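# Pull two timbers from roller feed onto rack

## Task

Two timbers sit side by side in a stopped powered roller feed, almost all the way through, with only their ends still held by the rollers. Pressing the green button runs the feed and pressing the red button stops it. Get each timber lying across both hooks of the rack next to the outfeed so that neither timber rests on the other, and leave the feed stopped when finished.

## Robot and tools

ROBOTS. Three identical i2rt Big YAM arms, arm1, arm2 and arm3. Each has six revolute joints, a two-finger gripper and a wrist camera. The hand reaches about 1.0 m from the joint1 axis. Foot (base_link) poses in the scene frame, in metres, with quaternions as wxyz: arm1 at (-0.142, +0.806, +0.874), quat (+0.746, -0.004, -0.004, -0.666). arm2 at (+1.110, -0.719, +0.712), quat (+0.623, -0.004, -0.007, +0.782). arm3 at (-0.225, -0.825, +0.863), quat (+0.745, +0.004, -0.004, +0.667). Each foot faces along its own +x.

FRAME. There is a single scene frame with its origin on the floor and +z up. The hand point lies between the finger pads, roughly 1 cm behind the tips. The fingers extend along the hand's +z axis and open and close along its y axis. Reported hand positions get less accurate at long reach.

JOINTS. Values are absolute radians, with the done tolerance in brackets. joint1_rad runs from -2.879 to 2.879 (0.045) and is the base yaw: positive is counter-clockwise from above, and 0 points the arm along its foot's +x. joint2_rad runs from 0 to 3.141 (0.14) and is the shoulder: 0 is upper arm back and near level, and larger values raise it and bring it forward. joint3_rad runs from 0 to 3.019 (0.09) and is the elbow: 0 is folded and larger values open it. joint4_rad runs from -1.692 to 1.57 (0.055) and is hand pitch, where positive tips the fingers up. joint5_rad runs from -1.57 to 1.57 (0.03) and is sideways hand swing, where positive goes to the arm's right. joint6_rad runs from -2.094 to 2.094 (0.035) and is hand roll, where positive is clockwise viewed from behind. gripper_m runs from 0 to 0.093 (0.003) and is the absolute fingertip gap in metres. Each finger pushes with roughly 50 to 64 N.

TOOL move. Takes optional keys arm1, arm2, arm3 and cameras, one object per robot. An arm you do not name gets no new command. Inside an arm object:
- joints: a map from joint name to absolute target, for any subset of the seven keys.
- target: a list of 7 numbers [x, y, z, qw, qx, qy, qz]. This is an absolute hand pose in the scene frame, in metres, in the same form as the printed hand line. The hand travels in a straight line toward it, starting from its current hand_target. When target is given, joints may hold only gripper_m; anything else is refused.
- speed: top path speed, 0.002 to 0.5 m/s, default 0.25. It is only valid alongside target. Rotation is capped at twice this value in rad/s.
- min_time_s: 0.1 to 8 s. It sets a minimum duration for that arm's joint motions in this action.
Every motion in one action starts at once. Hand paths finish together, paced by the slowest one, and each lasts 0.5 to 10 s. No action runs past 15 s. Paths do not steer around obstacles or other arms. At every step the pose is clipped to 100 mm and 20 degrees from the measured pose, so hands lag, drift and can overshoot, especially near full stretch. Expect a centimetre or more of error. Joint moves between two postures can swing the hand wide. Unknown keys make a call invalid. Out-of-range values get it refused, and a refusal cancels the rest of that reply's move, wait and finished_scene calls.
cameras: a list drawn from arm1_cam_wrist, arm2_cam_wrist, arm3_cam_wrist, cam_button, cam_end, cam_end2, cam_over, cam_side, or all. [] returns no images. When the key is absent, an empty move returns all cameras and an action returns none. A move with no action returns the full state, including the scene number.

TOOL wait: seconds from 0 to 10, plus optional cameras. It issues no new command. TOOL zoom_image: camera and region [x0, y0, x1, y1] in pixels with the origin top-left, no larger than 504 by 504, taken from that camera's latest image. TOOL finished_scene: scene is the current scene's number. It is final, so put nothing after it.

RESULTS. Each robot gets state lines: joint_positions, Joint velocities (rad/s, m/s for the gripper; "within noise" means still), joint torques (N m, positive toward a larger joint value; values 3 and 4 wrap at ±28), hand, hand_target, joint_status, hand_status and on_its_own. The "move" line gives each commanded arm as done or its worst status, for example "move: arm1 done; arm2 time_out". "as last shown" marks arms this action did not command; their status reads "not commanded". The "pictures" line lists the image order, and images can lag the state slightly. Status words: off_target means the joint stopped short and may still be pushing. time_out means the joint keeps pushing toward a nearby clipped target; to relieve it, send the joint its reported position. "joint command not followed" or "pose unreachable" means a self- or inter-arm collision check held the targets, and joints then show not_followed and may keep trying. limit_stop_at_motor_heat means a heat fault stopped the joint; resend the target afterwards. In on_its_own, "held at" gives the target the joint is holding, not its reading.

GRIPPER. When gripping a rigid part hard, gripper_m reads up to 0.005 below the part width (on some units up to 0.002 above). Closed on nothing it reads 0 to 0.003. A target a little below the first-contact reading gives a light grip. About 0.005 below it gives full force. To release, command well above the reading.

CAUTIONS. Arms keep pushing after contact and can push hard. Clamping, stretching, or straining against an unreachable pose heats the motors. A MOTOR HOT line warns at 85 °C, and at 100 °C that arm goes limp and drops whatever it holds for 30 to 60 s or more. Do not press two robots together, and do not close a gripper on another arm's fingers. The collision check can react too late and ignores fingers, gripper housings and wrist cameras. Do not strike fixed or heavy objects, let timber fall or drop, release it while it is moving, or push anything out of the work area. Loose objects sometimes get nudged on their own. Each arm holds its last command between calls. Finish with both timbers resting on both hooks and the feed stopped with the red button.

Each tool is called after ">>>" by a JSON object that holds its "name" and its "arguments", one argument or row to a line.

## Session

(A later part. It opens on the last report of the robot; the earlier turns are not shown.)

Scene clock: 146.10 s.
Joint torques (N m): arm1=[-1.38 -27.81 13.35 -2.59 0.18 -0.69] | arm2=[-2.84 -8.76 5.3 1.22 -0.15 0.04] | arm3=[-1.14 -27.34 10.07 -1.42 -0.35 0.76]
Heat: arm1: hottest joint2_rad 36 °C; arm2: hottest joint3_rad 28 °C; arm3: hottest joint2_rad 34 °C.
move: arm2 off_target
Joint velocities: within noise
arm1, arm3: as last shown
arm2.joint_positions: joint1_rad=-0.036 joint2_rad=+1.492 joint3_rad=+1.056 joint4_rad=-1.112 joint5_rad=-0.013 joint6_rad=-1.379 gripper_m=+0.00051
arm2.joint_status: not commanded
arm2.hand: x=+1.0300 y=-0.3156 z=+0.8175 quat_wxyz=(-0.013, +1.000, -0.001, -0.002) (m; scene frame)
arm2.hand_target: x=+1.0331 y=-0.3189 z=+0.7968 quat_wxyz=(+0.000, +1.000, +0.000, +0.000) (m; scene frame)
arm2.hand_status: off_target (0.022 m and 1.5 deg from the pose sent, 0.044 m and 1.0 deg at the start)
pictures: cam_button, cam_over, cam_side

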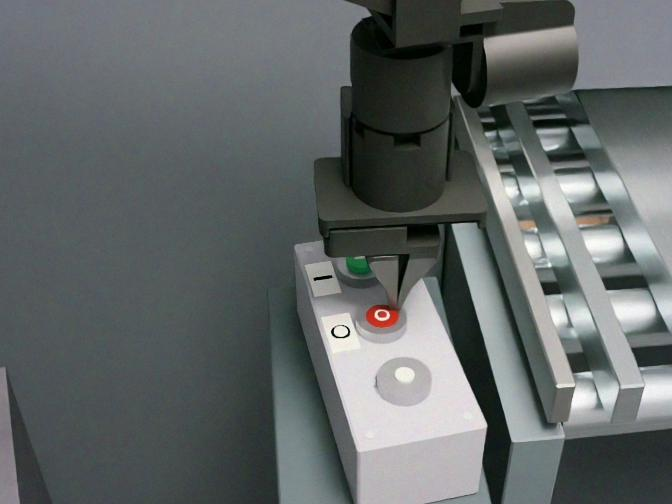

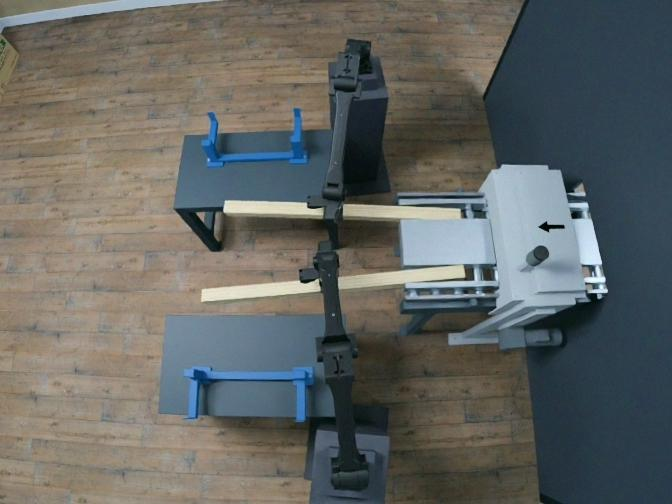

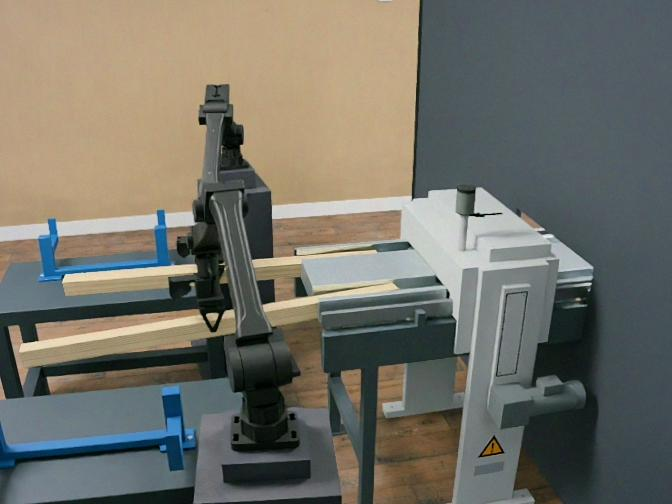

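>>> {"name": "move", "arguments": {
  "arm1": {"target": [-0.30, 0.16, 0.87, 0, 1, 0, 0], "speed": 0.08},
  "arm3": {"target": [-0.33, -0.17, 0.88, 0, 1, 0, 0], "speed": 0.08},
  "arm2": {"target": [1.03, -0.36, 0.92, 0, 1, 0, 0], "speed": 0.12},
  "cameras": ["cam_over", "cam_side"]
}}

>>> {"name": "zoom_image", "arguments": {
  "camera": "cam_side",
  "region": [0, 200, 480, 450]
}}

Scene clock: 167.80 s.
Joint torques (N m): arm1=[-2.2 -28.98 9.36 -2.96 0.02 -0.91] | arm2=[-1.49 -9.58 11.74 -0.36 -0.15 0.24] | arm3=[0.67 -26.52 8.09 -2.14 -0.26 1.21]
Heat: arm1: hottest joint2_rad 40 °C; arm2: hottest joint3_rad 27 °C; arm3: hottest joint2_rad 33 °C.
move: arm1 off_target; arm2 off_target; arm3 off_target
Joint velocities: within noise
arm1.joint_positions: joint1_rad=-0.320 joint2_rad=+2.358 joint3_rad=+1.856 joint4_rad=-1.115 joint5_rad=+0.008 joint6_rad=+1.439 gripper_m=+0.04897
arm1.joint_status: not commanded
arm1.hand: x=-0.2796 y=+0.1586 z=+0.7992 quat_wxyz=(+0.017, -0.999, +0.037, -0.001) (m; scene frame)
arm1.hand_target: x=-0.2993 y=+0.1599 z=+0.8655 quat_wxyz=(-0.001, -1.000, +0.002, +0.002) (m; scene frame)
arm1.hand_status: off_target (0.074 m and 4.7 deg from the pose sent, 0.149 m and 5.1 deg at the start; pose on its path clipped on 5 of 55 steps)
arm2.joint_positions: joint1_rad=-0.031 joint2_rad=+1.319 joint3_rad=+1.099 joint4_rad=-1.407 joint5_rad=-0.014 joint6_rad=-1.376 gripper_m=+0.00051
arm2.joint_status: not commanded
arm2.hand: x=+1.0381 y=-0.3750 z=+0.8964 quat_wxyz=(+0.026, +1.000, -0.001, +0.006) (m; scene frame)
arm2.hand_target: x=+1.0303 y=-0.3612 z=+0.9198 quat_wxyz=(+0.000, +1.000, +0.000, +0.000) (m; scene frame)
arm2.hand_status: off_target (0.029 m and 3.1 deg from the pose sent, 0.112 m and 1.5 deg at the start)
arm3.joint_positions: joint1_rad=+0.238 joint2_rad=+2.336 joint3_rad=+1.866 joint4_rad=-1.145 joint5_rad=-0.004 joint6_rad=-1.532 gripper_m=+0.05072
arm3.joint_status: not commanded
arm3.hand: x=-0.3091 y=-0.1667 z=+0.8070 quat_wxyz=(+0.016, +0.999, +0.044, +0.000) (m; scene frame)
arm3.hand_target: x=-0.3292 y=-0.1696 z=+0.8750 quat_wxyz=(-0.001, +1.000, +0.002, -0.002) (m; scene frame)
arm3.hand_status: off_target (0.076 m and 5.4 deg from the pose sent, 0.151 m and 6.2 deg at the start)
pictures: cam_over, cam_side

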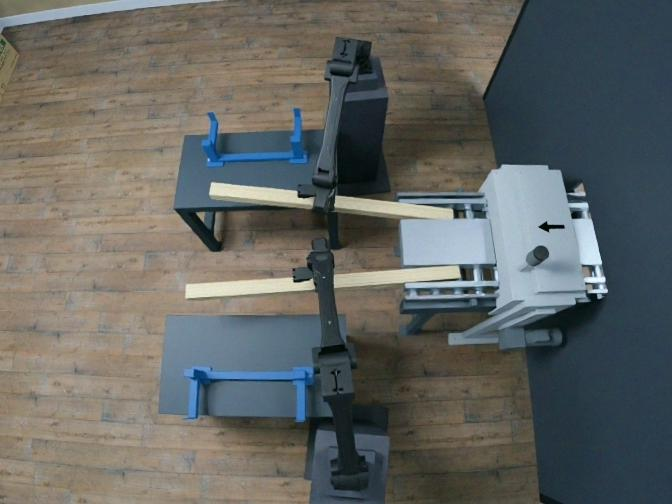

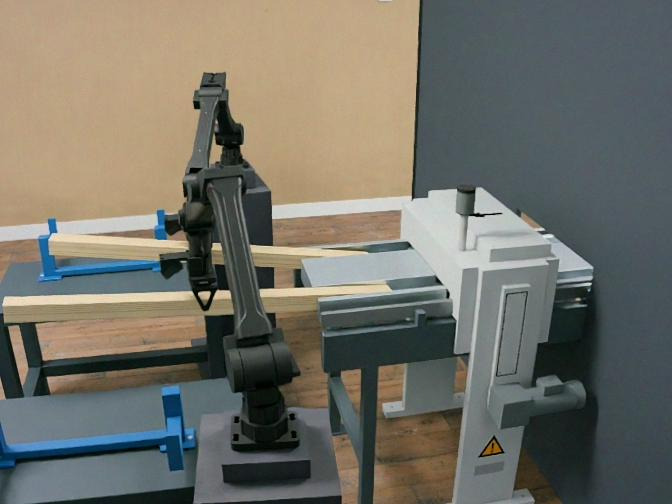

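Scaled by 1.050 from the camera's 672x504 image, which has a finer 960x720 frame.

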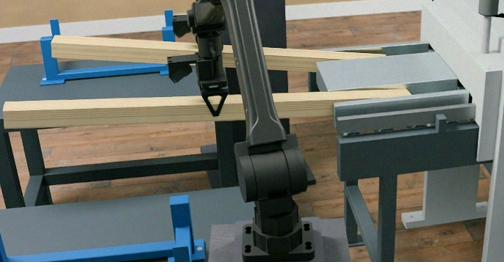

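>>> {"name": "move", "arguments": {
  "arm1": {"target": [-0.45, 0.17, 0.86, 0, 1, 0, 0], "speed": 0.12},
  "arm3": {"target": [-0.48, -0.17, 0.86, 0, 1, 0, 0], "speed": 0.12},
  "cameras": ["cam_over", "cam_side"]
}}

Scene clock: 257.20 s.
Joint torques (N m): arm1=[2.2 -27.46 15.83 -2.02 0.08 -1.16] | arm2=[-1.49 -9.52 11.74 -0.38 -0.15 0.23] | arm3=[-2.2 -23.71 14.05 -1.05 -0.36 1.43]
Heat: arm1: hottest joint2_rad 37 °C; arm2: hottest joint3_rad 33 °C; arm3: hottest joint2_rad 36 °C.
move: arm1 off_target; arm3 off_target
Joint velocities: within noise
arm1.joint_positions: joint1_rad=-0.574 joint2_rad=+2.430 joint3_rad=+1.973 joint4_rad=-1.213 joint5_rad=+0.012 joint6_rad=+1.259 gripper_m=+0.04897
arm1.joint_status: not commanded
arm1.hand: x=-0.4426 y=+0.2056 z=+0.7913 quat_wxyz=(+0.042, -0.996, +0.074, -0.014) (m; scene frame)
arm1.hand_target: x=-0.4481 y=+0.1739 z=+0.8598 quat_wxyz=(-0.002, -1.000, +0.003, +0.005) (m; scene frame)
arm1.hand_status: off_target (0.078 m and 9.9 deg from the pose sent, 0.181 m and 4.7 deg at the start)
arm2: as last shown
arm2.joint_positions: joint1_rad=-0.031 joint2_rad=+1.319 joint3_rad=+1.099 joint4_rad=-1.407 joint5_rad=-0.014 joint6_rad=-1.375 gripper_m=+0.00051
arm3.joint_positions: joint1_rad=+0.483 joint2_rad=+2.399 joint3_rad=+1.942 joint4_rad=-1.221 joint5_rad=-0.008 joint6_rad=-1.345 gripper_m=+0.05072
arm3.joint_status: not commanded
arm3.hand: x=-0.4671 y=-0.2068 z=+0.7915 quat_wxyz=(+0.046, +0.996, +0.073, +0.013) (m; scene frame)
arm3.hand_target: x=-0.4781 y=-0.1747 z=+0.8602 quat_wxyz=(-0.003, +1.000, +0.004, -0.005) (m; scene frame)
arm3.hand_status: off_target (0.079 m and 10.0 deg from the pose sent, 0.179 m and 5.4 deg at the start)
pictures: cam_over, cam_side

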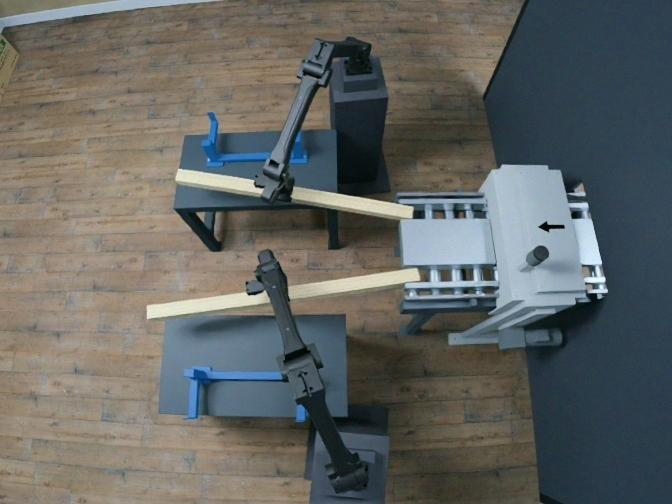

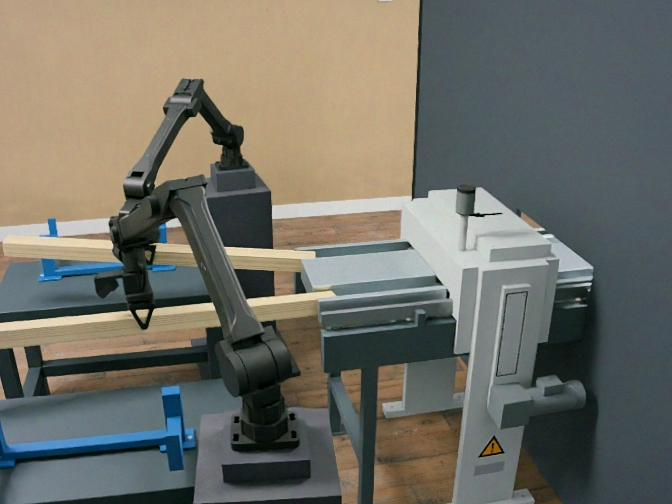

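>>> {"name": "move", "arguments": {
  "arm1": {"target": [-0.455, 0.225, 0.74, 0, 0.9945, -0.1045, 0], "speed": 0.1},
  "arm3": {"target": [-0.435, -0.25, 0.74, 0, 0.9914, 0.1305, 0], "speed": 0.1},
  "cameras": ["cam_over", "cam_side"]
}}

Scene clock: 271.17 s.
Joint torques (N m): arm1=[0.09 -26.05 9.61 -0.01 0.35 -0.24] | arm2=[-1.49 -9.52 11.74 -0.38 -0.15 0.23] | arm3=[-3.72 -22.89 6.19 -0.28 -0.26 0.06]
Heat: arm1: hottest joint2_rad 41 °C; arm2: hottest joint3_rad 34 °C; arm3: hottest joint2_rad 40 °C.
move: arm1 off_target; arm3 off_target
Joint velocities: within noise
arm1.joint_positions: joint1_rad=-0.600 joint2_rad=+2.478 joint3_rad=+1.765 joint4_rad=-0.957 joint5_rad=-0.001 joint6_rad=+1.317 gripper_m=+0.04878
arm1.joint_status: not commanded
arm1.hand: x=-0.4349 y=+0.2508 z=+0.6935 quat_wxyz=(+0.040, -0.992, +0.116, -0.019) (m; scene frame)
arm1.hand_target: x=-0.4541 y=+0.2266 z=+0.7399 quat_wxyz=(+0.000, -0.994, +0.105, +0.001) (m; scene frame)
arm1.hand_status: off_target (0.057 m and 5.3 deg from the pose sent, 0.056 m and 6.2 deg at the start)
arm2: as last shown
arm3.joint_positions: joint1_rad=+0.483 joint2_rad=+2.374 joint3_rad=+1.581 joint4_rad=-0.844 joint5_rad=-0.002 joint6_rad=-1.484 gripper_m=+0.05072
arm3.joint_status: not commanded
arm3.hand: x=-0.4406 y=-0.2702 z=+0.6945 quat_wxyz=(+0.026, +0.989, +0.143, +0.008) (m; scene frame)
arm3.hand_target: x=-0.4348 y=-0.2506 z=+0.7383 quat_wxyz=(+0.000, +0.991, +0.131, +0.000) (m; scene frame)
arm3.hand_status: off_target (0.050 m and 3.4 deg from the pose sent, 0.075 m and 8.6 deg at the start)
pictures: cam_over, cam_side

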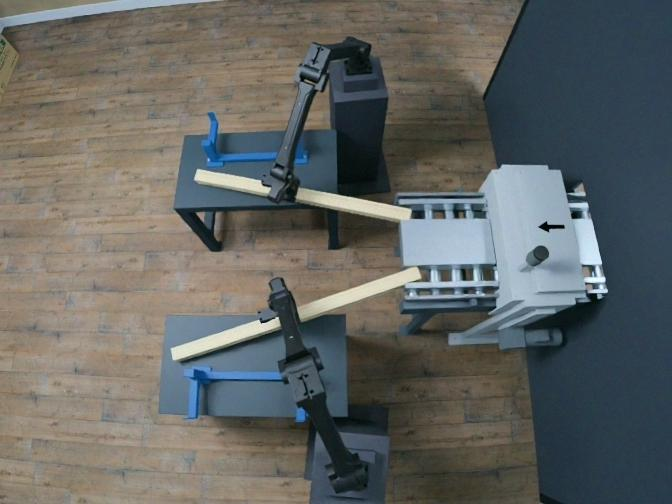

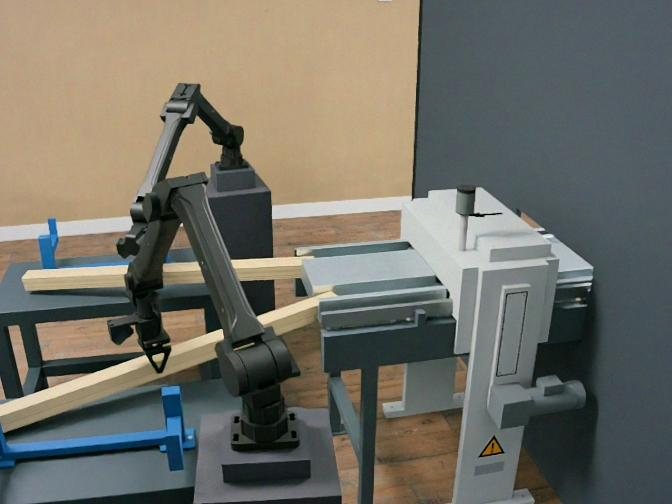

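>>> {"name": "move", "arguments": {
  "arm1": {"target": [-0.455, 0.23, 0.69, 0, 0.9945, -0.1045, 0], "speed": 0.08},
  "arm3": {"target": [-0.435, -0.255, 0.69, 0, 0.9914, 0.1305, 0], "speed": 0.08},
  "cameras": ["cam_over", "cam_side", "cam_end", "cam_end2"]
}}

Scene clock: 281.57 s.
Joint torques (N m): arm1=[-0.03 -21.54 9.89 0.9 0.38 -0.18] | arm2=[-1.49 -9.58 11.74 -0.38 -0.15 0.23] | arm3=[-3.43 -17.03 6.53 1.5 -0.29 0.11]
Heat: arm1: hottest joint2_rad 42 °C; arm2: hottest joint3_rad 34 °C; arm3: hottest joint2_rad 39 °C.
move: arm1 off_target; arm3 off_target
Joint velocities: within noise
arm1.joint_positions: joint1_rad=-0.603 joint2_rad=+2.495 joint3_rad=+1.761 joint4_rad=-0.896 joint5_rad=-0.002 joint6_rad=+1.304 gripper_m=+0.04877
arm1.joint_status: not commanded
arm1.hand: x=-0.4401 y=+0.2445 z=+0.6813 quat_wxyz=(+0.021, -0.993, +0.111, -0.013) (m; scene frame)
arm1.hand_target: x=-0.4549 y=+0.2305 z=+0.6907 quat_wxyz=(+0.000, -0.994, +0.105, +0.000) (m; scene frame)
arm1.hand_status: off_target (0.023 m and 2.9 deg from the pose sent, 0.029 m and 5.3 deg at the start)
arm2: as last shown
arm3.joint_positions: joint1_rad=+0.483 joint2_rad=+2.374 joint3_rad=+1.569 joint4_rad=-0.809 joint5_rad=-0.001 joint6_rad=-1.485 gripper_m=+0.05072
arm3.joint_status: not commanded
arm3.hand: x=-0.4414 y=-0.2679 z=+0.6909 quat_wxyz=(+0.015, +0.990, +0.143, +0.005) (m; scene frame)
arm3.hand_target: x=-0.4347 y=-0.2552 z=+0.6903 quat_wxyz=(+0.000, +0.991, +0.130, +0.000) (m; scene frame)
arm3.hand_status: off_target (0.014 m and 2.3 deg from the pose sent, 0.017 m and 3.4 deg at the start)
pictures: cam_end, cam_end2, cam_over, cam_side

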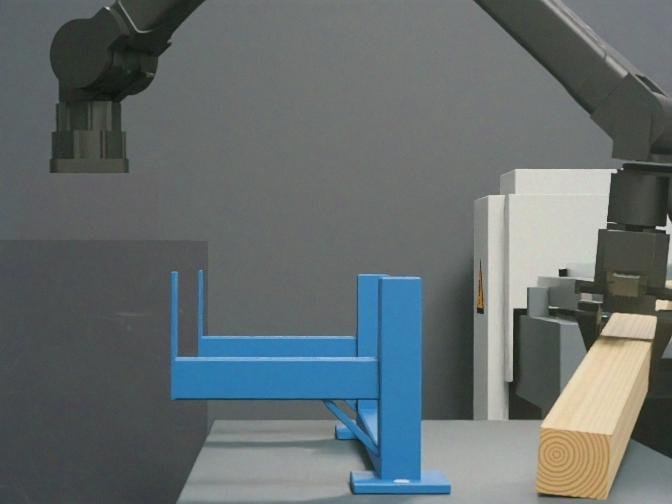

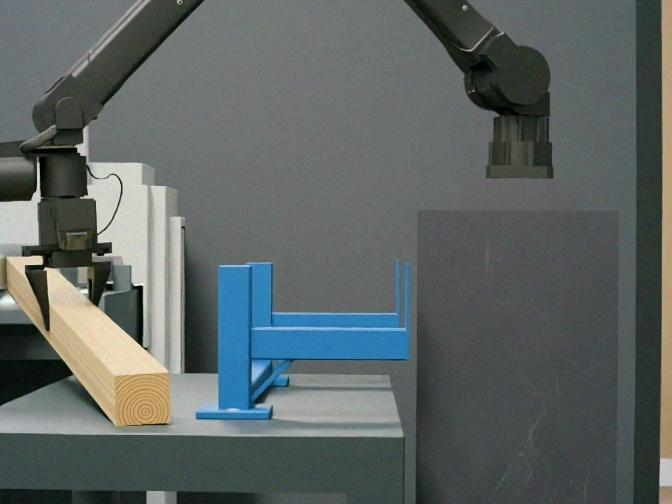

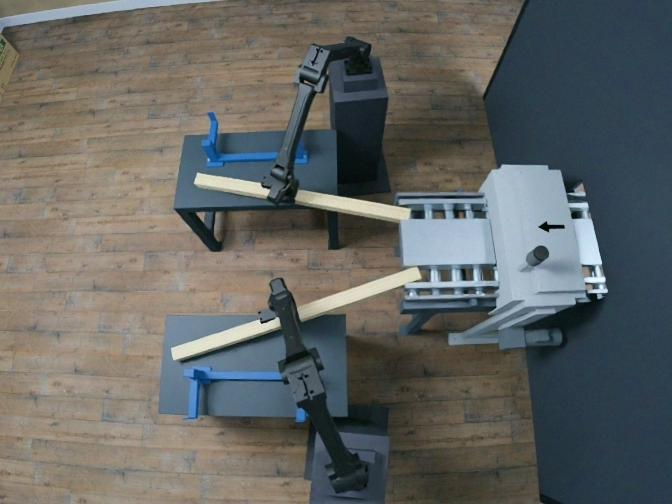

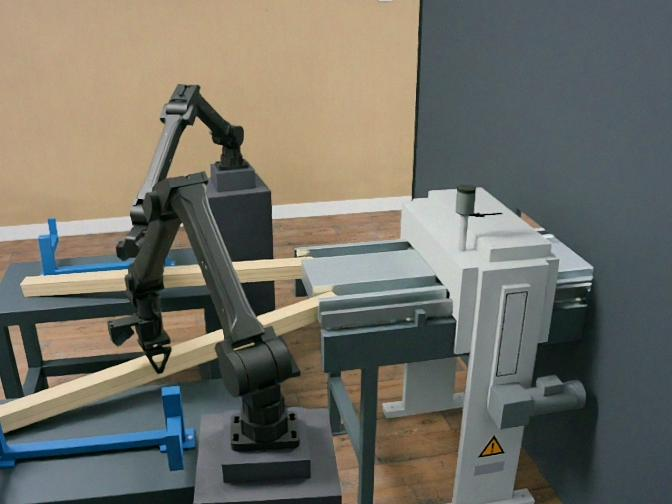

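>>> {"name": "move", "arguments": {
  "arm1": {"joints": {"gripper_m": 0.088}},
  "arm3": {"joints": {"gripper_m": 0.088}}
}}

>>> {"name": "move", "arguments": {
  "arm1": {"target": [-0.397, 0.229, 0.692, 0, 0.9938, -0.111, 0], "speed": 0.08},
  "arm3": {"target": [-0.403, -0.252, 0.694, 0, 0.9898, 0.143, 0], "speed": 0.08},
  "cameras": ["cam_over", "cam_side", "arm1_cam_wrist", "arm3_cam_wrist"]
}}

Scene clock: 308.27 s.
Joint torques (N m): arm1=[-0.03 -21.42 9.98 0.53 0.14 -0.03] | arm2=[-1.49 -9.58 11.74 -0.38 -0.15 0.23] | arm3=[-3.08 -17.08 6.56 0.91 -0.24 0.11]
Heat: arm1: hottest joint2_rad 38 °C; arm2: hottest joint3_rad 35 °C; arm3: hottest joint2_rad 36 °C.
move: arm1 done; arm3 done
Joint velocities: within noise
arm1.joint_positions: joint1_rad=-0.603 joint2_rad=+2.494 joint3_rad=+1.761 joint4_rad=-0.888 joint5_rad=+0.004 joint6_rad=+1.291 gripper_m=+0.08789
arm1.joint_status: all done
arm1.hand: x=-0.4419 y=+0.2432 z=+0.6815 quat_wxyz=(+0.018, -0.994, +0.105, -0.009) (m; scene frame)
arm1.hand_target: x=-0.4547 y=+0.2305 z=+0.6907 quat_wxyz=(+0.000, -0.994, +0.105, +0.000) (m; scene frame)
arm1.hand_status: not commanded
arm2: as last shown
arm3.joint_positions: joint1_rad=+0.470 joint2_rad=+2.374 joint3_rad=+1.569 joint4_rad=-0.791 joint5_rad=-0.003 joint6_rad=-1.485 gripper_m=+0.08790
arm3.joint_status: all done
arm3.hand: x=-0.4359 y=-0.2612 z=+0.6909 quat_wxyz=(+0.006, +0.991, +0.137, +0.003) (m; scene frame)
arm3.hand_target: x=-0.4348 y=-0.2552 z=+0.6903 quat_wxyz=(+0.000, +0.991, +0.130, +0.000) (m; scene frame)
arm3.hand_status: not commanded
pictures: none

Scene clock: 309.70 s.
Joint torques (N m): arm1=[0.09 -22.24 6.87 0.61 0.09 0.02] | arm2=[-1.44 -9.58 11.75 -0.38 -0.15 0.23] | arm3=[-2.61 -18.32 5.55 0.88 -0.22 -0.08]
Heat: arm1: hottest joint2_rad 38 °C; arm2: hottest joint3_rad 35 °C; arm3: hottest joint2_rad 36 °C.
move: arm1 done; arm3 done
Joint velocities: within noise
arm1.joint_positions: joint1_rad=-0.530 joint2_rad=+2.453 joint3_rad=+1.683 joint4_rad=-0.832 joint5_rad=+0.004 joint6_rad=+1.370 gripper_m=+0.08794
arm1.joint_status: not commanded
arm1.hand: x=-0.3954 y=+0.2339 z=+0.6852 quat_wxyz=(+0.009, -0.994, +0.108, -0.004) (m; scene frame)
arm1.hand_target: x=-0.3969 y=+0.2290 z=+0.6920 quat_wxyz=(+0.000, -0.994, +0.111, +0.000) (m; scene frame)
arm1.hand_status: done (0.009 m and 1.2 deg from the pose sent, 0.048 m and 2.4 deg at the start)
arm2: as last shown
arm3.joint_positions: joint1_rad=+0.419 joint2_rad=+2.371 joint3_rad=+1.552 joint4_rad=-0.781 joint5_rad=-0.003 joint6_rad=-1.545 gripper_m=+0.08796
arm3.joint_status: not commanded
arm3.hand: x=-0.4050 y=-0.2565 z=+0.6879 quat_wxyz=(+0.009, +0.990, +0.141, +0.002) (m; scene frame)
arm3.hand_target: x=-0.4030 y=-0.2520 z=+0.6940 quat_wxyz=(+0.000, +0.990, +0.143, +0.000) (m; scene frame)
arm3.hand_status: done (0.008 m and 1.1 deg from the pose sent, 0.034 m and 1.1 deg at the start)
pictures: arm1_cam_wrist, arm3_cam_wrist, cam_over, cam_side

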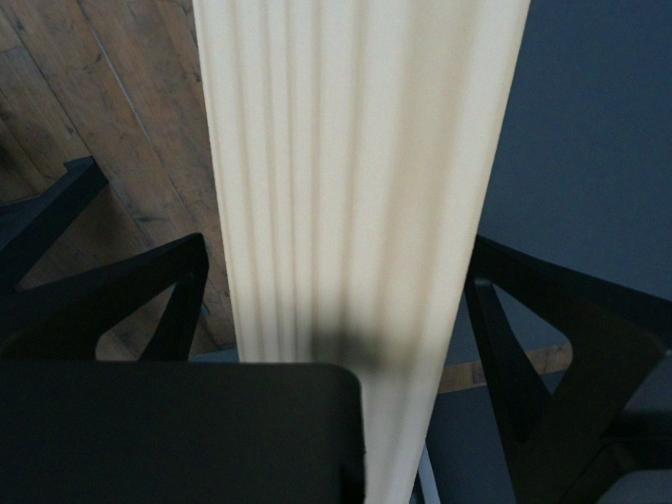

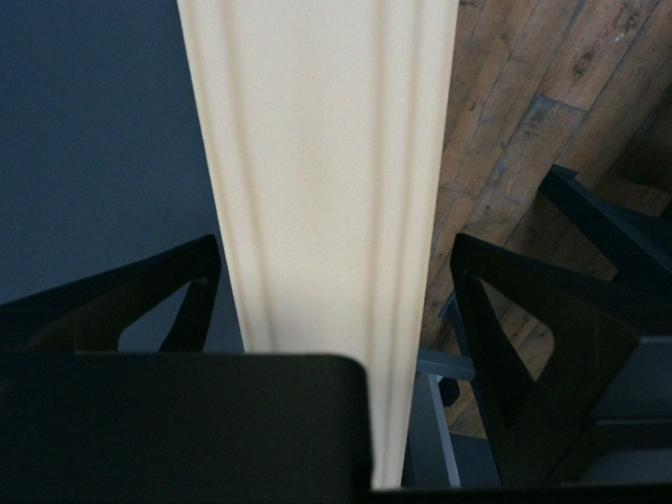

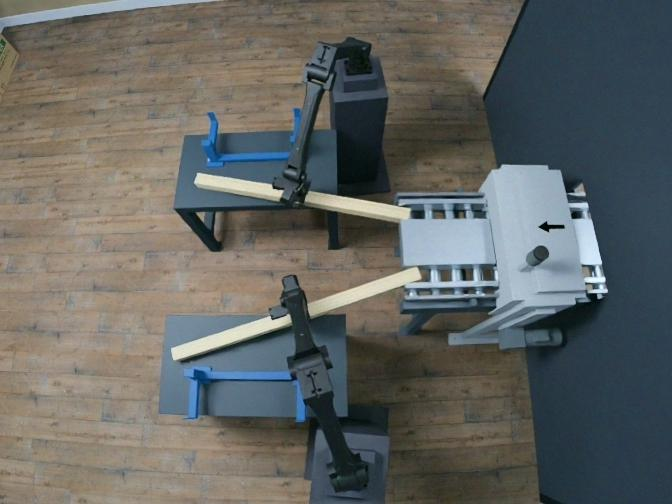

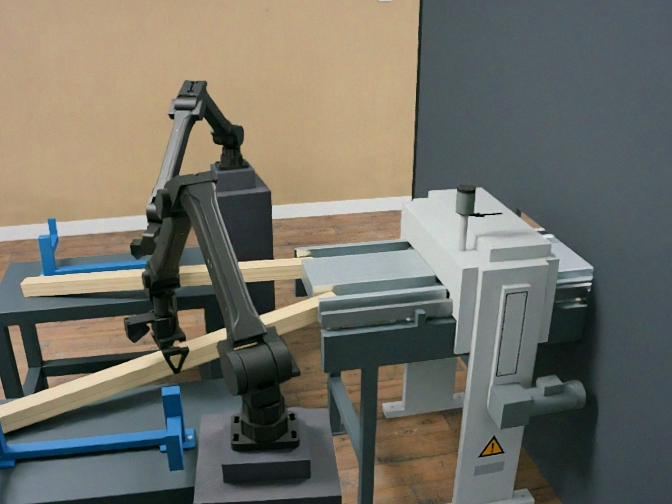

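>>> {"name": "move", "arguments": {
  "arm1": {"joints": {"gripper_m": 0.038}},
  "arm3": {"joints": {"gripper_m": 0.038}}
}}

>>> {"name": "move", "arguments": {
  "arm1": {"target": [-0.405, 0.229, 0.83, 0, 0.9938, -0.111, 0], "speed": 0.08},
  "arm3": {"target": [-0.411, -0.252, 0.83, 0, 0.9898, 0.143, 0], "speed": 0.08},
  "cameras": ["cam_over", "cam_side", "cam_end2", "cam_end"]
}}

Scene clock: 320.03 s.
Joint torques (N m): arm1=[0.5 -21.71 7.06 0.51 0.09 0] | arm2=[-1.49 -9.52 11.74 -0.38 -0.15 0.23] | arm3=[-2.37 -18.14 5.71 0.9 -0.21 -0.02]
Heat: arm1: hottest joint2_rad 38 °C; arm2: hottest joint3_rad 35 °C; arm3: hottest joint2_rad 36 °C.
move: arm1 off_target; arm3 off_target
Joint velocities: within noise
arm1.joint_positions: joint1_rad=-0.530 joint2_rad=+2.451 joint3_rad=+1.681 joint4_rad=-0.831 joint5_rad=+0.004 joint6_rad=+1.379 gripper_m=+0.04876
arm1.joint_status: gripper_m off_target (ended at +0.04879, target +0.03800)
arm1.hand: x=-0.3954 y=+0.2343 z=+0.6856 quat_wxyz=(+0.009, -0.994, +0.112, -0.004) (m; scene frame)
arm1.hand_target: x=-0.3969 y=+0.2290 z=+0.6921 quat_wxyz=(+0.000, -0.994, +0.111, +0.000) (m; scene frame)
arm1.hand_status: not commanded
arm2: as last shown
arm3.joint_positions: joint1_rad=+0.419 joint2_rad=+2.370 joint3_rad=+1.549 joint4_rad=-0.781 joint5_rad=-0.003 joint6_rad=-1.549 gripper_m=+0.05066
arm3.joint_status: gripper_m off_target (ended at +0.05069, target +0.03800)
arm3.hand: x=-0.4048 y=-0.2573 z=+0.6882 quat_wxyz=(+0.009, +0.990, +0.143, +0.002) (m; scene frame)
arm3.hand_target: x=-0.4030 y=-0.2520 z=+0.6941 quat_wxyz=(+0.000, +0.990, +0.143, +0.000) (m; scene frame)
arm3.hand_status: not commanded
pictures: none

Scene clock: 322.57 s.
Joint torques (N m): arm1=[0.32 -27.4 11.23 -1.03 0.15 -0.01] | arm2=[-1.49 -9.58 11.75 -0.38 -0.15 0.23] | arm3=[-1.67 -23.77 8.57 -1.96 0.19 0.38]
Heat: arm1: hottest joint2_rad 39 °C; arm2: hottest joint3_rad 35 °C; arm3: hottest joint2_rad 36 °C.
move: arm1 off_target; arm3 off_target
Joint velocities: within noise
arm1.joint_positions: joint1_rad=-0.533 joint2_rad=+2.318 joint3_rad=+1.642 joint4_rad=-1.025 joint5_rad=+0.003 joint6_rad=+1.370 gripper_m=+0.04876
arm1.joint_status: not commanded
arm1.hand: x=-0.3853 y=+0.2624 z=+0.7574 quat_wxyz=(+0.056, -0.992, +0.109, -0.020) (m; scene frame)
arm1.hand_target: x=-0.4034 y=+0.2323 z=+0.8285 quat_wxyz=(+0.000, -0.994, +0.111, +0.000) (m; scene frame)
arm1.hand_status: off_target (0.082 m and 6.9 deg from the pose sent, 0.145 m and 1.1 deg at the start)
arm2: as last shown
arm3.joint_positions: joint1_rad=+0.422 joint2_rad=+2.234 joint3_rad=+1.534 joint4_rad=-0.936 joint5_rad=-0.016 joint6_rad=-1.577 gripper_m=+0.05066
arm3.joint_status: not commanded
arm3.hand: x=-0.4063 y=-0.2680 z=+0.7633 quat_wxyz=(+0.027, +0.987, +0.158, -0.002) (m; scene frame)
arm3.hand_target: x=-0.4106 y=-0.2531 z=+0.8266 quat_wxyz=(-0.001, +0.990, +0.143, -0.001) (m; scene frame)
arm3.hand_status: off_target (0.069 m and 3.6 deg from the pose sent, 0.142 m and 1.1 deg at the start)
pictures: cam_end, cam_end2, cam_over, cam_side

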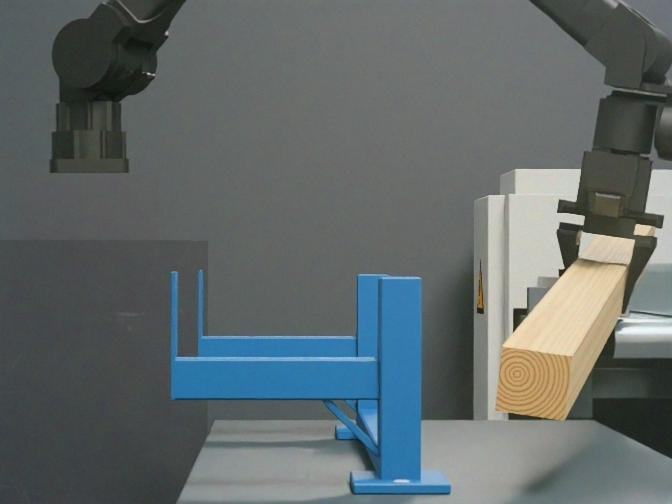

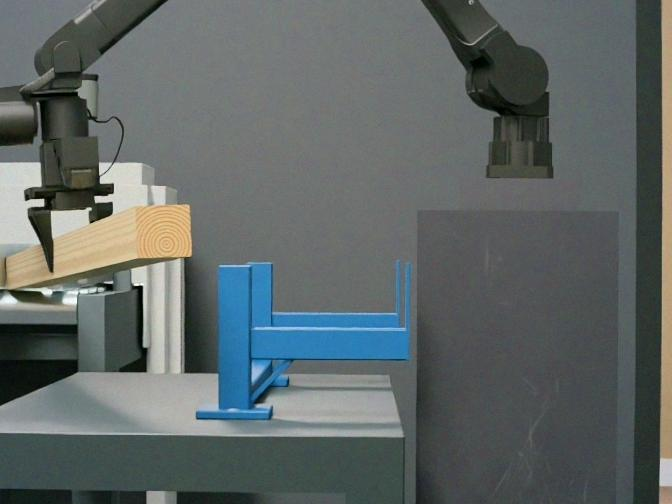

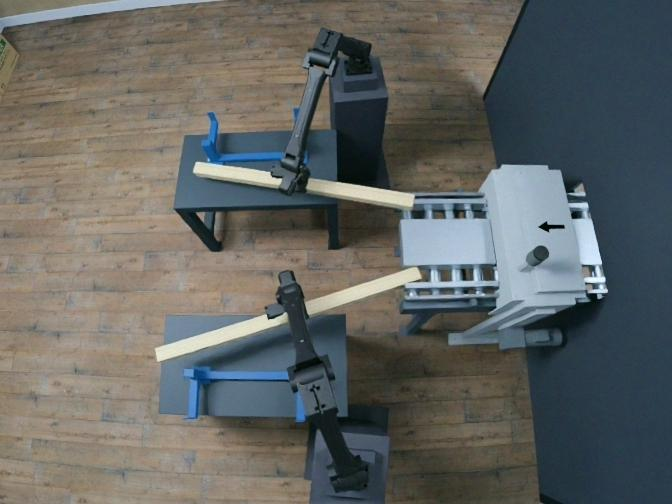

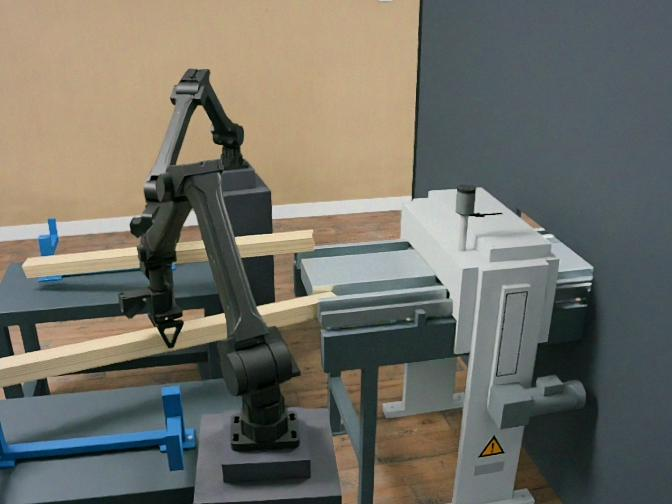

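>>> {"name": "move", "arguments": {
  "arm1": {"target": [-0.46, 0.29, 0.99, 0, 0.9995, -0.03, 0], "speed": 0.12},
  "arm3": {"target": [-0.50, -0.26, 0.98, 0, 0.9980, 0.0628, 0], "speed": 0.12},
  "cameras": ["cam_over", "cam_side", "cam_end2"]
}}

Scene clock: 347.67 s.
Joint torques (N m): arm1=[-0.09 -25.47 17.33 -0.99 0.19 0] | arm2=[-1.49 -9.52 11.74 -0.38 -0.15 0.24] | arm3=[-1.44 -23 13.9 -0.43 -0.36 0.07]
Heat: arm1: hottest joint2_rad 41 °C; arm2: hottest joint3_rad 35 °C; arm3: hottest joint2_rad 36 °C.
move: arm1 off_target; arm3 off_target
Joint velocities: within noise
arm1.joint_positions: joint1_rad=-0.655 joint2_rad=+2.063 joint3_rad=+1.625 joint4_rad=-1.307 joint5_rad=+0.003 joint6_rad=+1.085 gripper_m=+0.04876
arm1.joint_status: not commanded
arm1.hand: x=-0.4333 y=+0.3244 z=+0.9052 quat_wxyz=(+0.071, -0.996, +0.028, -0.042) (m; scene frame)
arm1.hand_target: x=-0.4558 y=+0.2968 z=+0.9898 quat_wxyz=(+0.000, -1.000, +0.030, +0.001) (m; scene frame)
arm1.hand_status: off_target (0.095 m and 9.4 deg from the pose sent, 0.246 m and 11.4 deg at the start; pose on its path clipped on 51 of 77 steps)
arm2.joint_positions: joint1_rad=-0.031 joint2_rad=+1.319 joint3_rad=+1.099 joint4_rad=-1.407 joint5_rad=-0.014 joint6_rad=-1.375 gripper_m=+0.00051
arm2.joint_status: not commanded
arm2.hand: x=+1.0381 y=-0.3750 z=+0.8964 quat_wxyz=(+0.026, +1.000, -0.001, +0.006) (m; scene frame)
arm2.hand_target: x=+1.0303 y=-0.3612 z=+0.9198 quat_wxyz=(+0.000, +1.000, +0.000, +0.000) (m; scene frame)
arm2.hand_status: not commanded
arm3.joint_positions: joint1_rad=+0.552 joint2_rad=+2.089 joint3_rad=+1.534 joint4_rad=-1.197 joint5_rad=-0.001 joint6_rad=-1.252 gripper_m=+0.05067
arm3.joint_status: not commanded
arm3.hand: x=-0.4591 y=-0.3287 z=+0.8494 quat_wxyz=(+0.078, +0.995, +0.061, +0.034) (m; scene frame)
arm3.hand_target: x=-0.4822 y=-0.2913 z=+0.9348 quat_wxyz=(+0.000, +0.998, +0.063, +0.000) (m; scene frame)
arm3.hand_status: off_target (0.153 m and 9.7 deg from the pose sent, 0.236 m and 11.4 deg at the start; pose on its path clipped on 66 of 77 steps)
pictures: cam_end2, cam_over, cam_side

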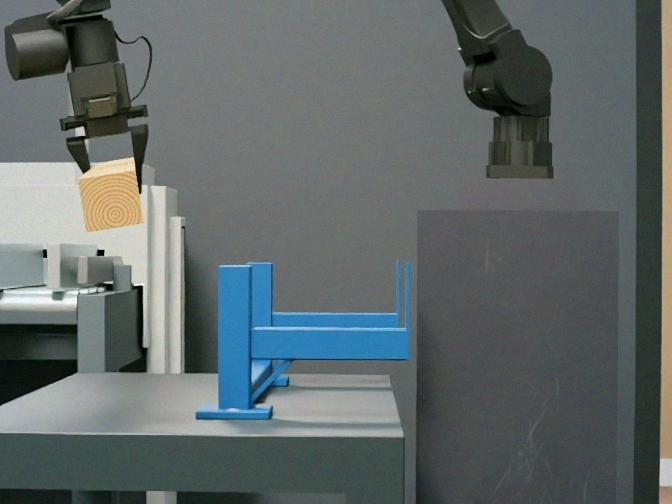

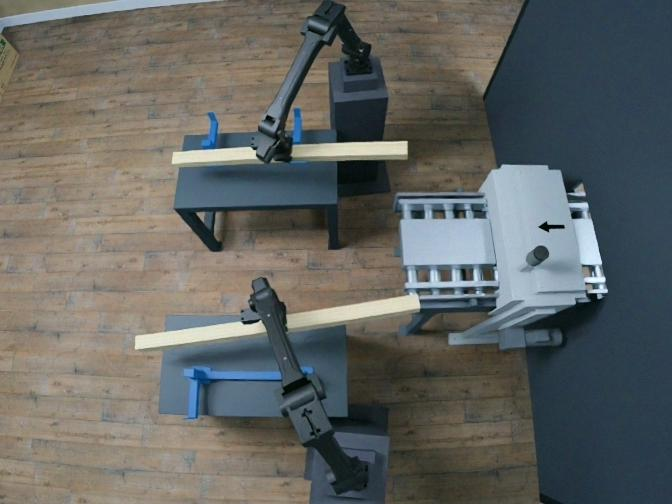

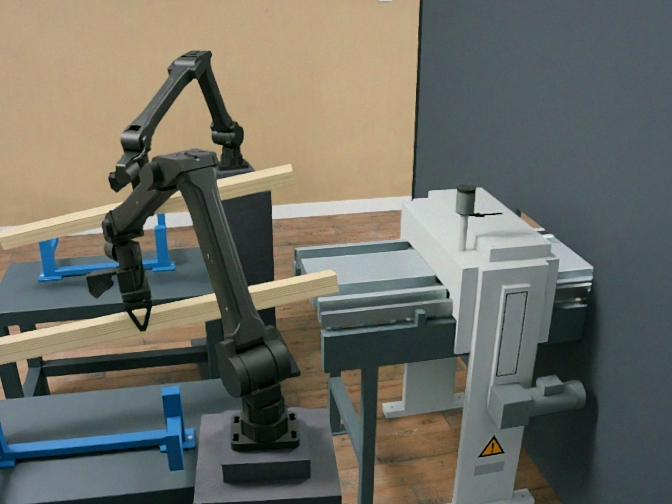

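>>> {"name": "move", "arguments": {
  "arm1": {"target": [-0.59, 0.56, 0.97, 0, 0.9998, -0.0175, 0], "speed": 0.12},
  "arm3": {"target": [-0.62, -0.58, 0.97, 0, 1, 0, 0], "speed": 0.12},
  "cameras": ["cam_over", "cam_end", "cam_end2"]
}}

Scene clock: 360.43 s.
Joint torques (N m): arm1=[0.56 -21.95 11.71 0.12 0.01 -0.03] | arm2=[-1.49 -9.52 11.73 -0.38 -0.15 0.23] | arm3=[-1.96 -17.55 10.04 0.03 -0.22 0.09]
Heat: arm1: hottest joint2_rad 39 °C; arm2: hottest joint3_rad 36 °C; arm3: hottest joint2_rad 36 °C.
move: arm1 off_target; arm3 off_target
Joint velocities: within noise
arm1.joint_positions: joint1_rad=-1.174 joint2_rad=+1.845 joint3_rad=+1.321 joint4_rad=-1.179 joint5_rad=+0.011 joint6_rad=+0.548 gripper_m=+0.04876
arm1.joint_status: not commanded
arm1.hand: x=-0.5688 y=+0.5710 z=+0.9158 quat_wxyz=(+0.032, -0.998, +0.019, -0.055) (m; scene frame)
arm1.hand_target: x=-0.5877 y=+0.5613 z=+0.9692 quat_wxyz=(+0.000, -1.000, +0.017, +0.000) (m; scene frame)
arm1.hand_status: off_target (0.059 m and 7.3 deg from the pose sent, 0.290 m and 9.5 deg at the start)
arm2: as last shown
arm3.joint_positions: joint1_rad=+1.122 joint2_rad=+1.718 joint3_rad=+1.188 joint4_rad=-1.156 joint5_rad=-0.009 joint6_rad=-0.566 gripper_m=+0.05067
arm3.joint_status: not commanded
arm3.hand: x=-0.6032 y=-0.5898 z=+0.9211 quat_wxyz=(+0.028, +0.999, +0.002, +0.046) (m; scene frame)
arm3.hand_target: x=-0.6183 y=-0.5811 z=+0.9688 quat_wxyz=(+0.000, +1.000, +0.000, +0.000) (m; scene frame)
arm3.hand_status: off_target (0.053 m and 6.2 deg from the pose sent, 0.322 m and 12.0 deg at the start)
pictures: cam_end, cam_end2, cam_over

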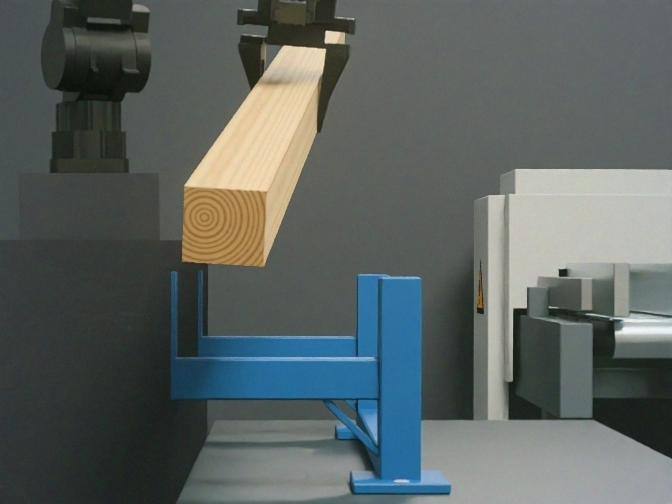

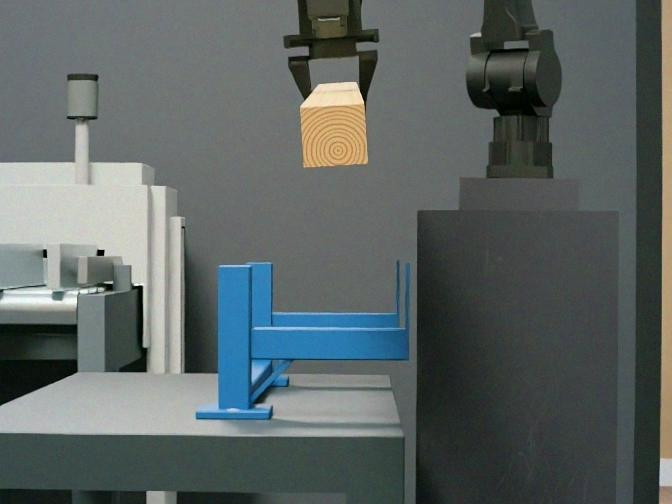

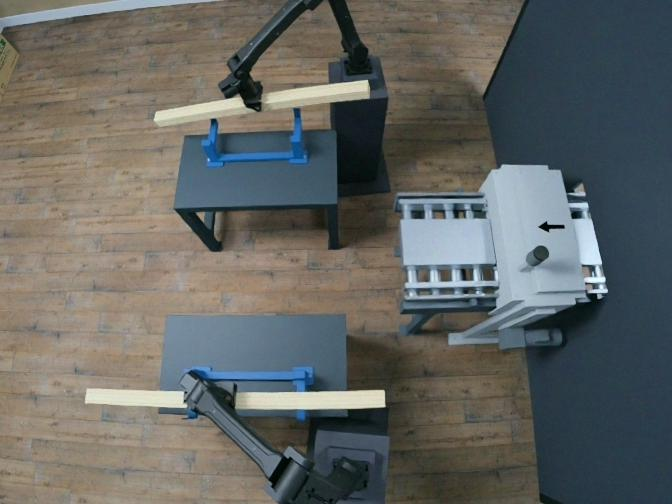

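>>> {"name": "move", "arguments": {
  "arm1": {"target": [-0.60, 0.572, 0.89, 0, 0.9999, 0.0175, 0], "speed": 0.1},
  "arm3": {"target": [-0.62, -0.577, 0.86, 0, 1, 0, 0], "speed": 0.1},
  "cameras": ["cam_over", "cam_end", "cam_end2"]
}}

Scene clock: 381.40 s.
Joint torques (N m): arm1=[-0.26 -19.72 10.69 0.2 0.02 -0.05] | arm2=[-1.49 -9.52 11.74 -0.36 -0.15 0.23] | arm3=[-2.26 -15.56 8.46 0.72 -0.25 0.06]
Heat: arm1: hottest joint2_rad 38 °C; arm2: hottest joint3_rad 36 °C; arm3: hottest joint3_rad 37 °C.
move: arm1 off_target; arm3 off_target
Joint velocities: within noise
arm1.joint_positions: joint1_rad=-1.198 joint2_rad=+1.922 joint3_rad=+1.242 joint4_rad=-0.993 joint5_rad=+0.011 joint6_rad=+0.448 gripper_m=+0.04876
arm1.joint_status: not commanded
arm1.hand: x=-0.5741 y=+0.5803 z=+0.8519 quat_wxyz=(+0.022, -0.999, -0.020, -0.043) (m; scene frame)
arm1.hand_target: x=-0.5985 y=+0.5727 z=+0.8901 quat_wxyz=(+0.000, -1.000, -0.018, +0.000) (m; scene frame)
arm1.hand_status: off_target (0.047 m and 5.6 deg from the pose sent, 0.041 m and 8.4 deg at the start)
arm2: as last shown
arm3.joint_positions: joint1_rad=+1.122 joint2_rad=+1.842 joint3_rad=+1.073 joint4_rad=-0.898 joint5_rad=-0.008 joint6_rad=-0.566 gripper_m=+0.05067
arm3.joint_status: not commanded
arm3.hand: x=-0.5977 y=-0.5918 z=+0.8303 quat_wxyz=(+0.022, +0.999, +0.003, +0.039) (m; scene frame)
arm3.hand_target: x=-0.6189 y=-0.5776 z=+0.8604 quat_wxyz=(+0.000, +1.000, +0.000, +0.000) (m; scene frame)
arm3.hand_status: off_target (0.040 m and 5.1 deg from the pose sent, 0.065 m and 6.2 deg at the start)
pictures: cam_end, cam_end2, cam_over

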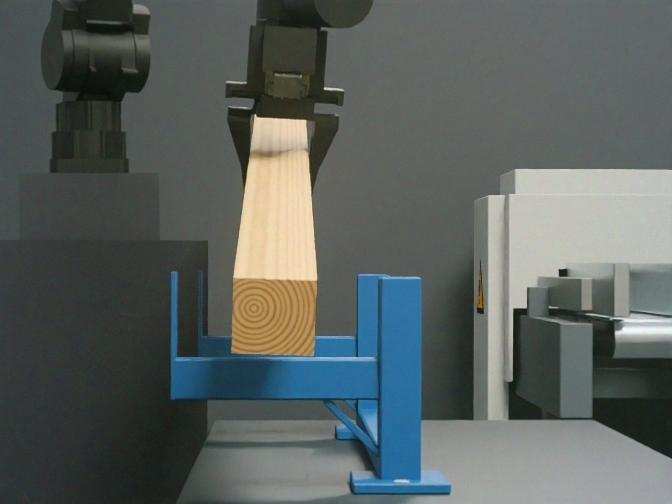

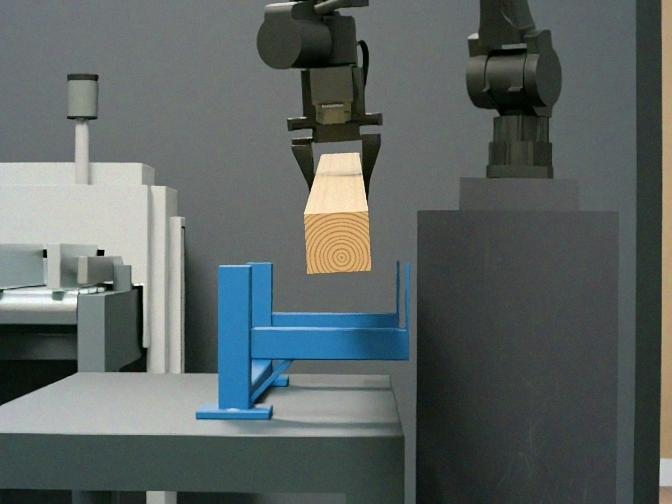

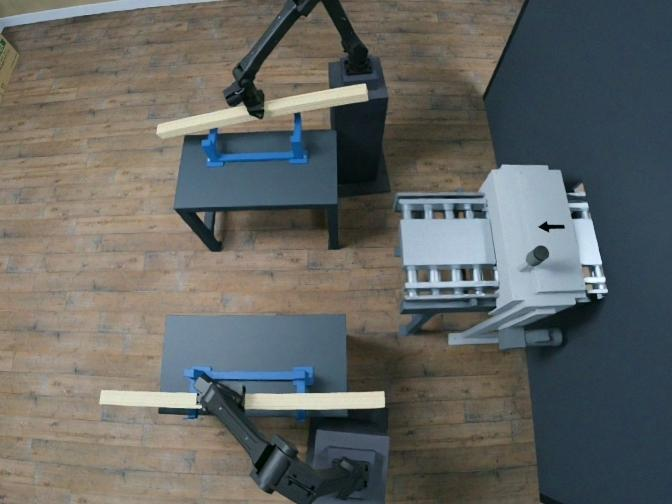

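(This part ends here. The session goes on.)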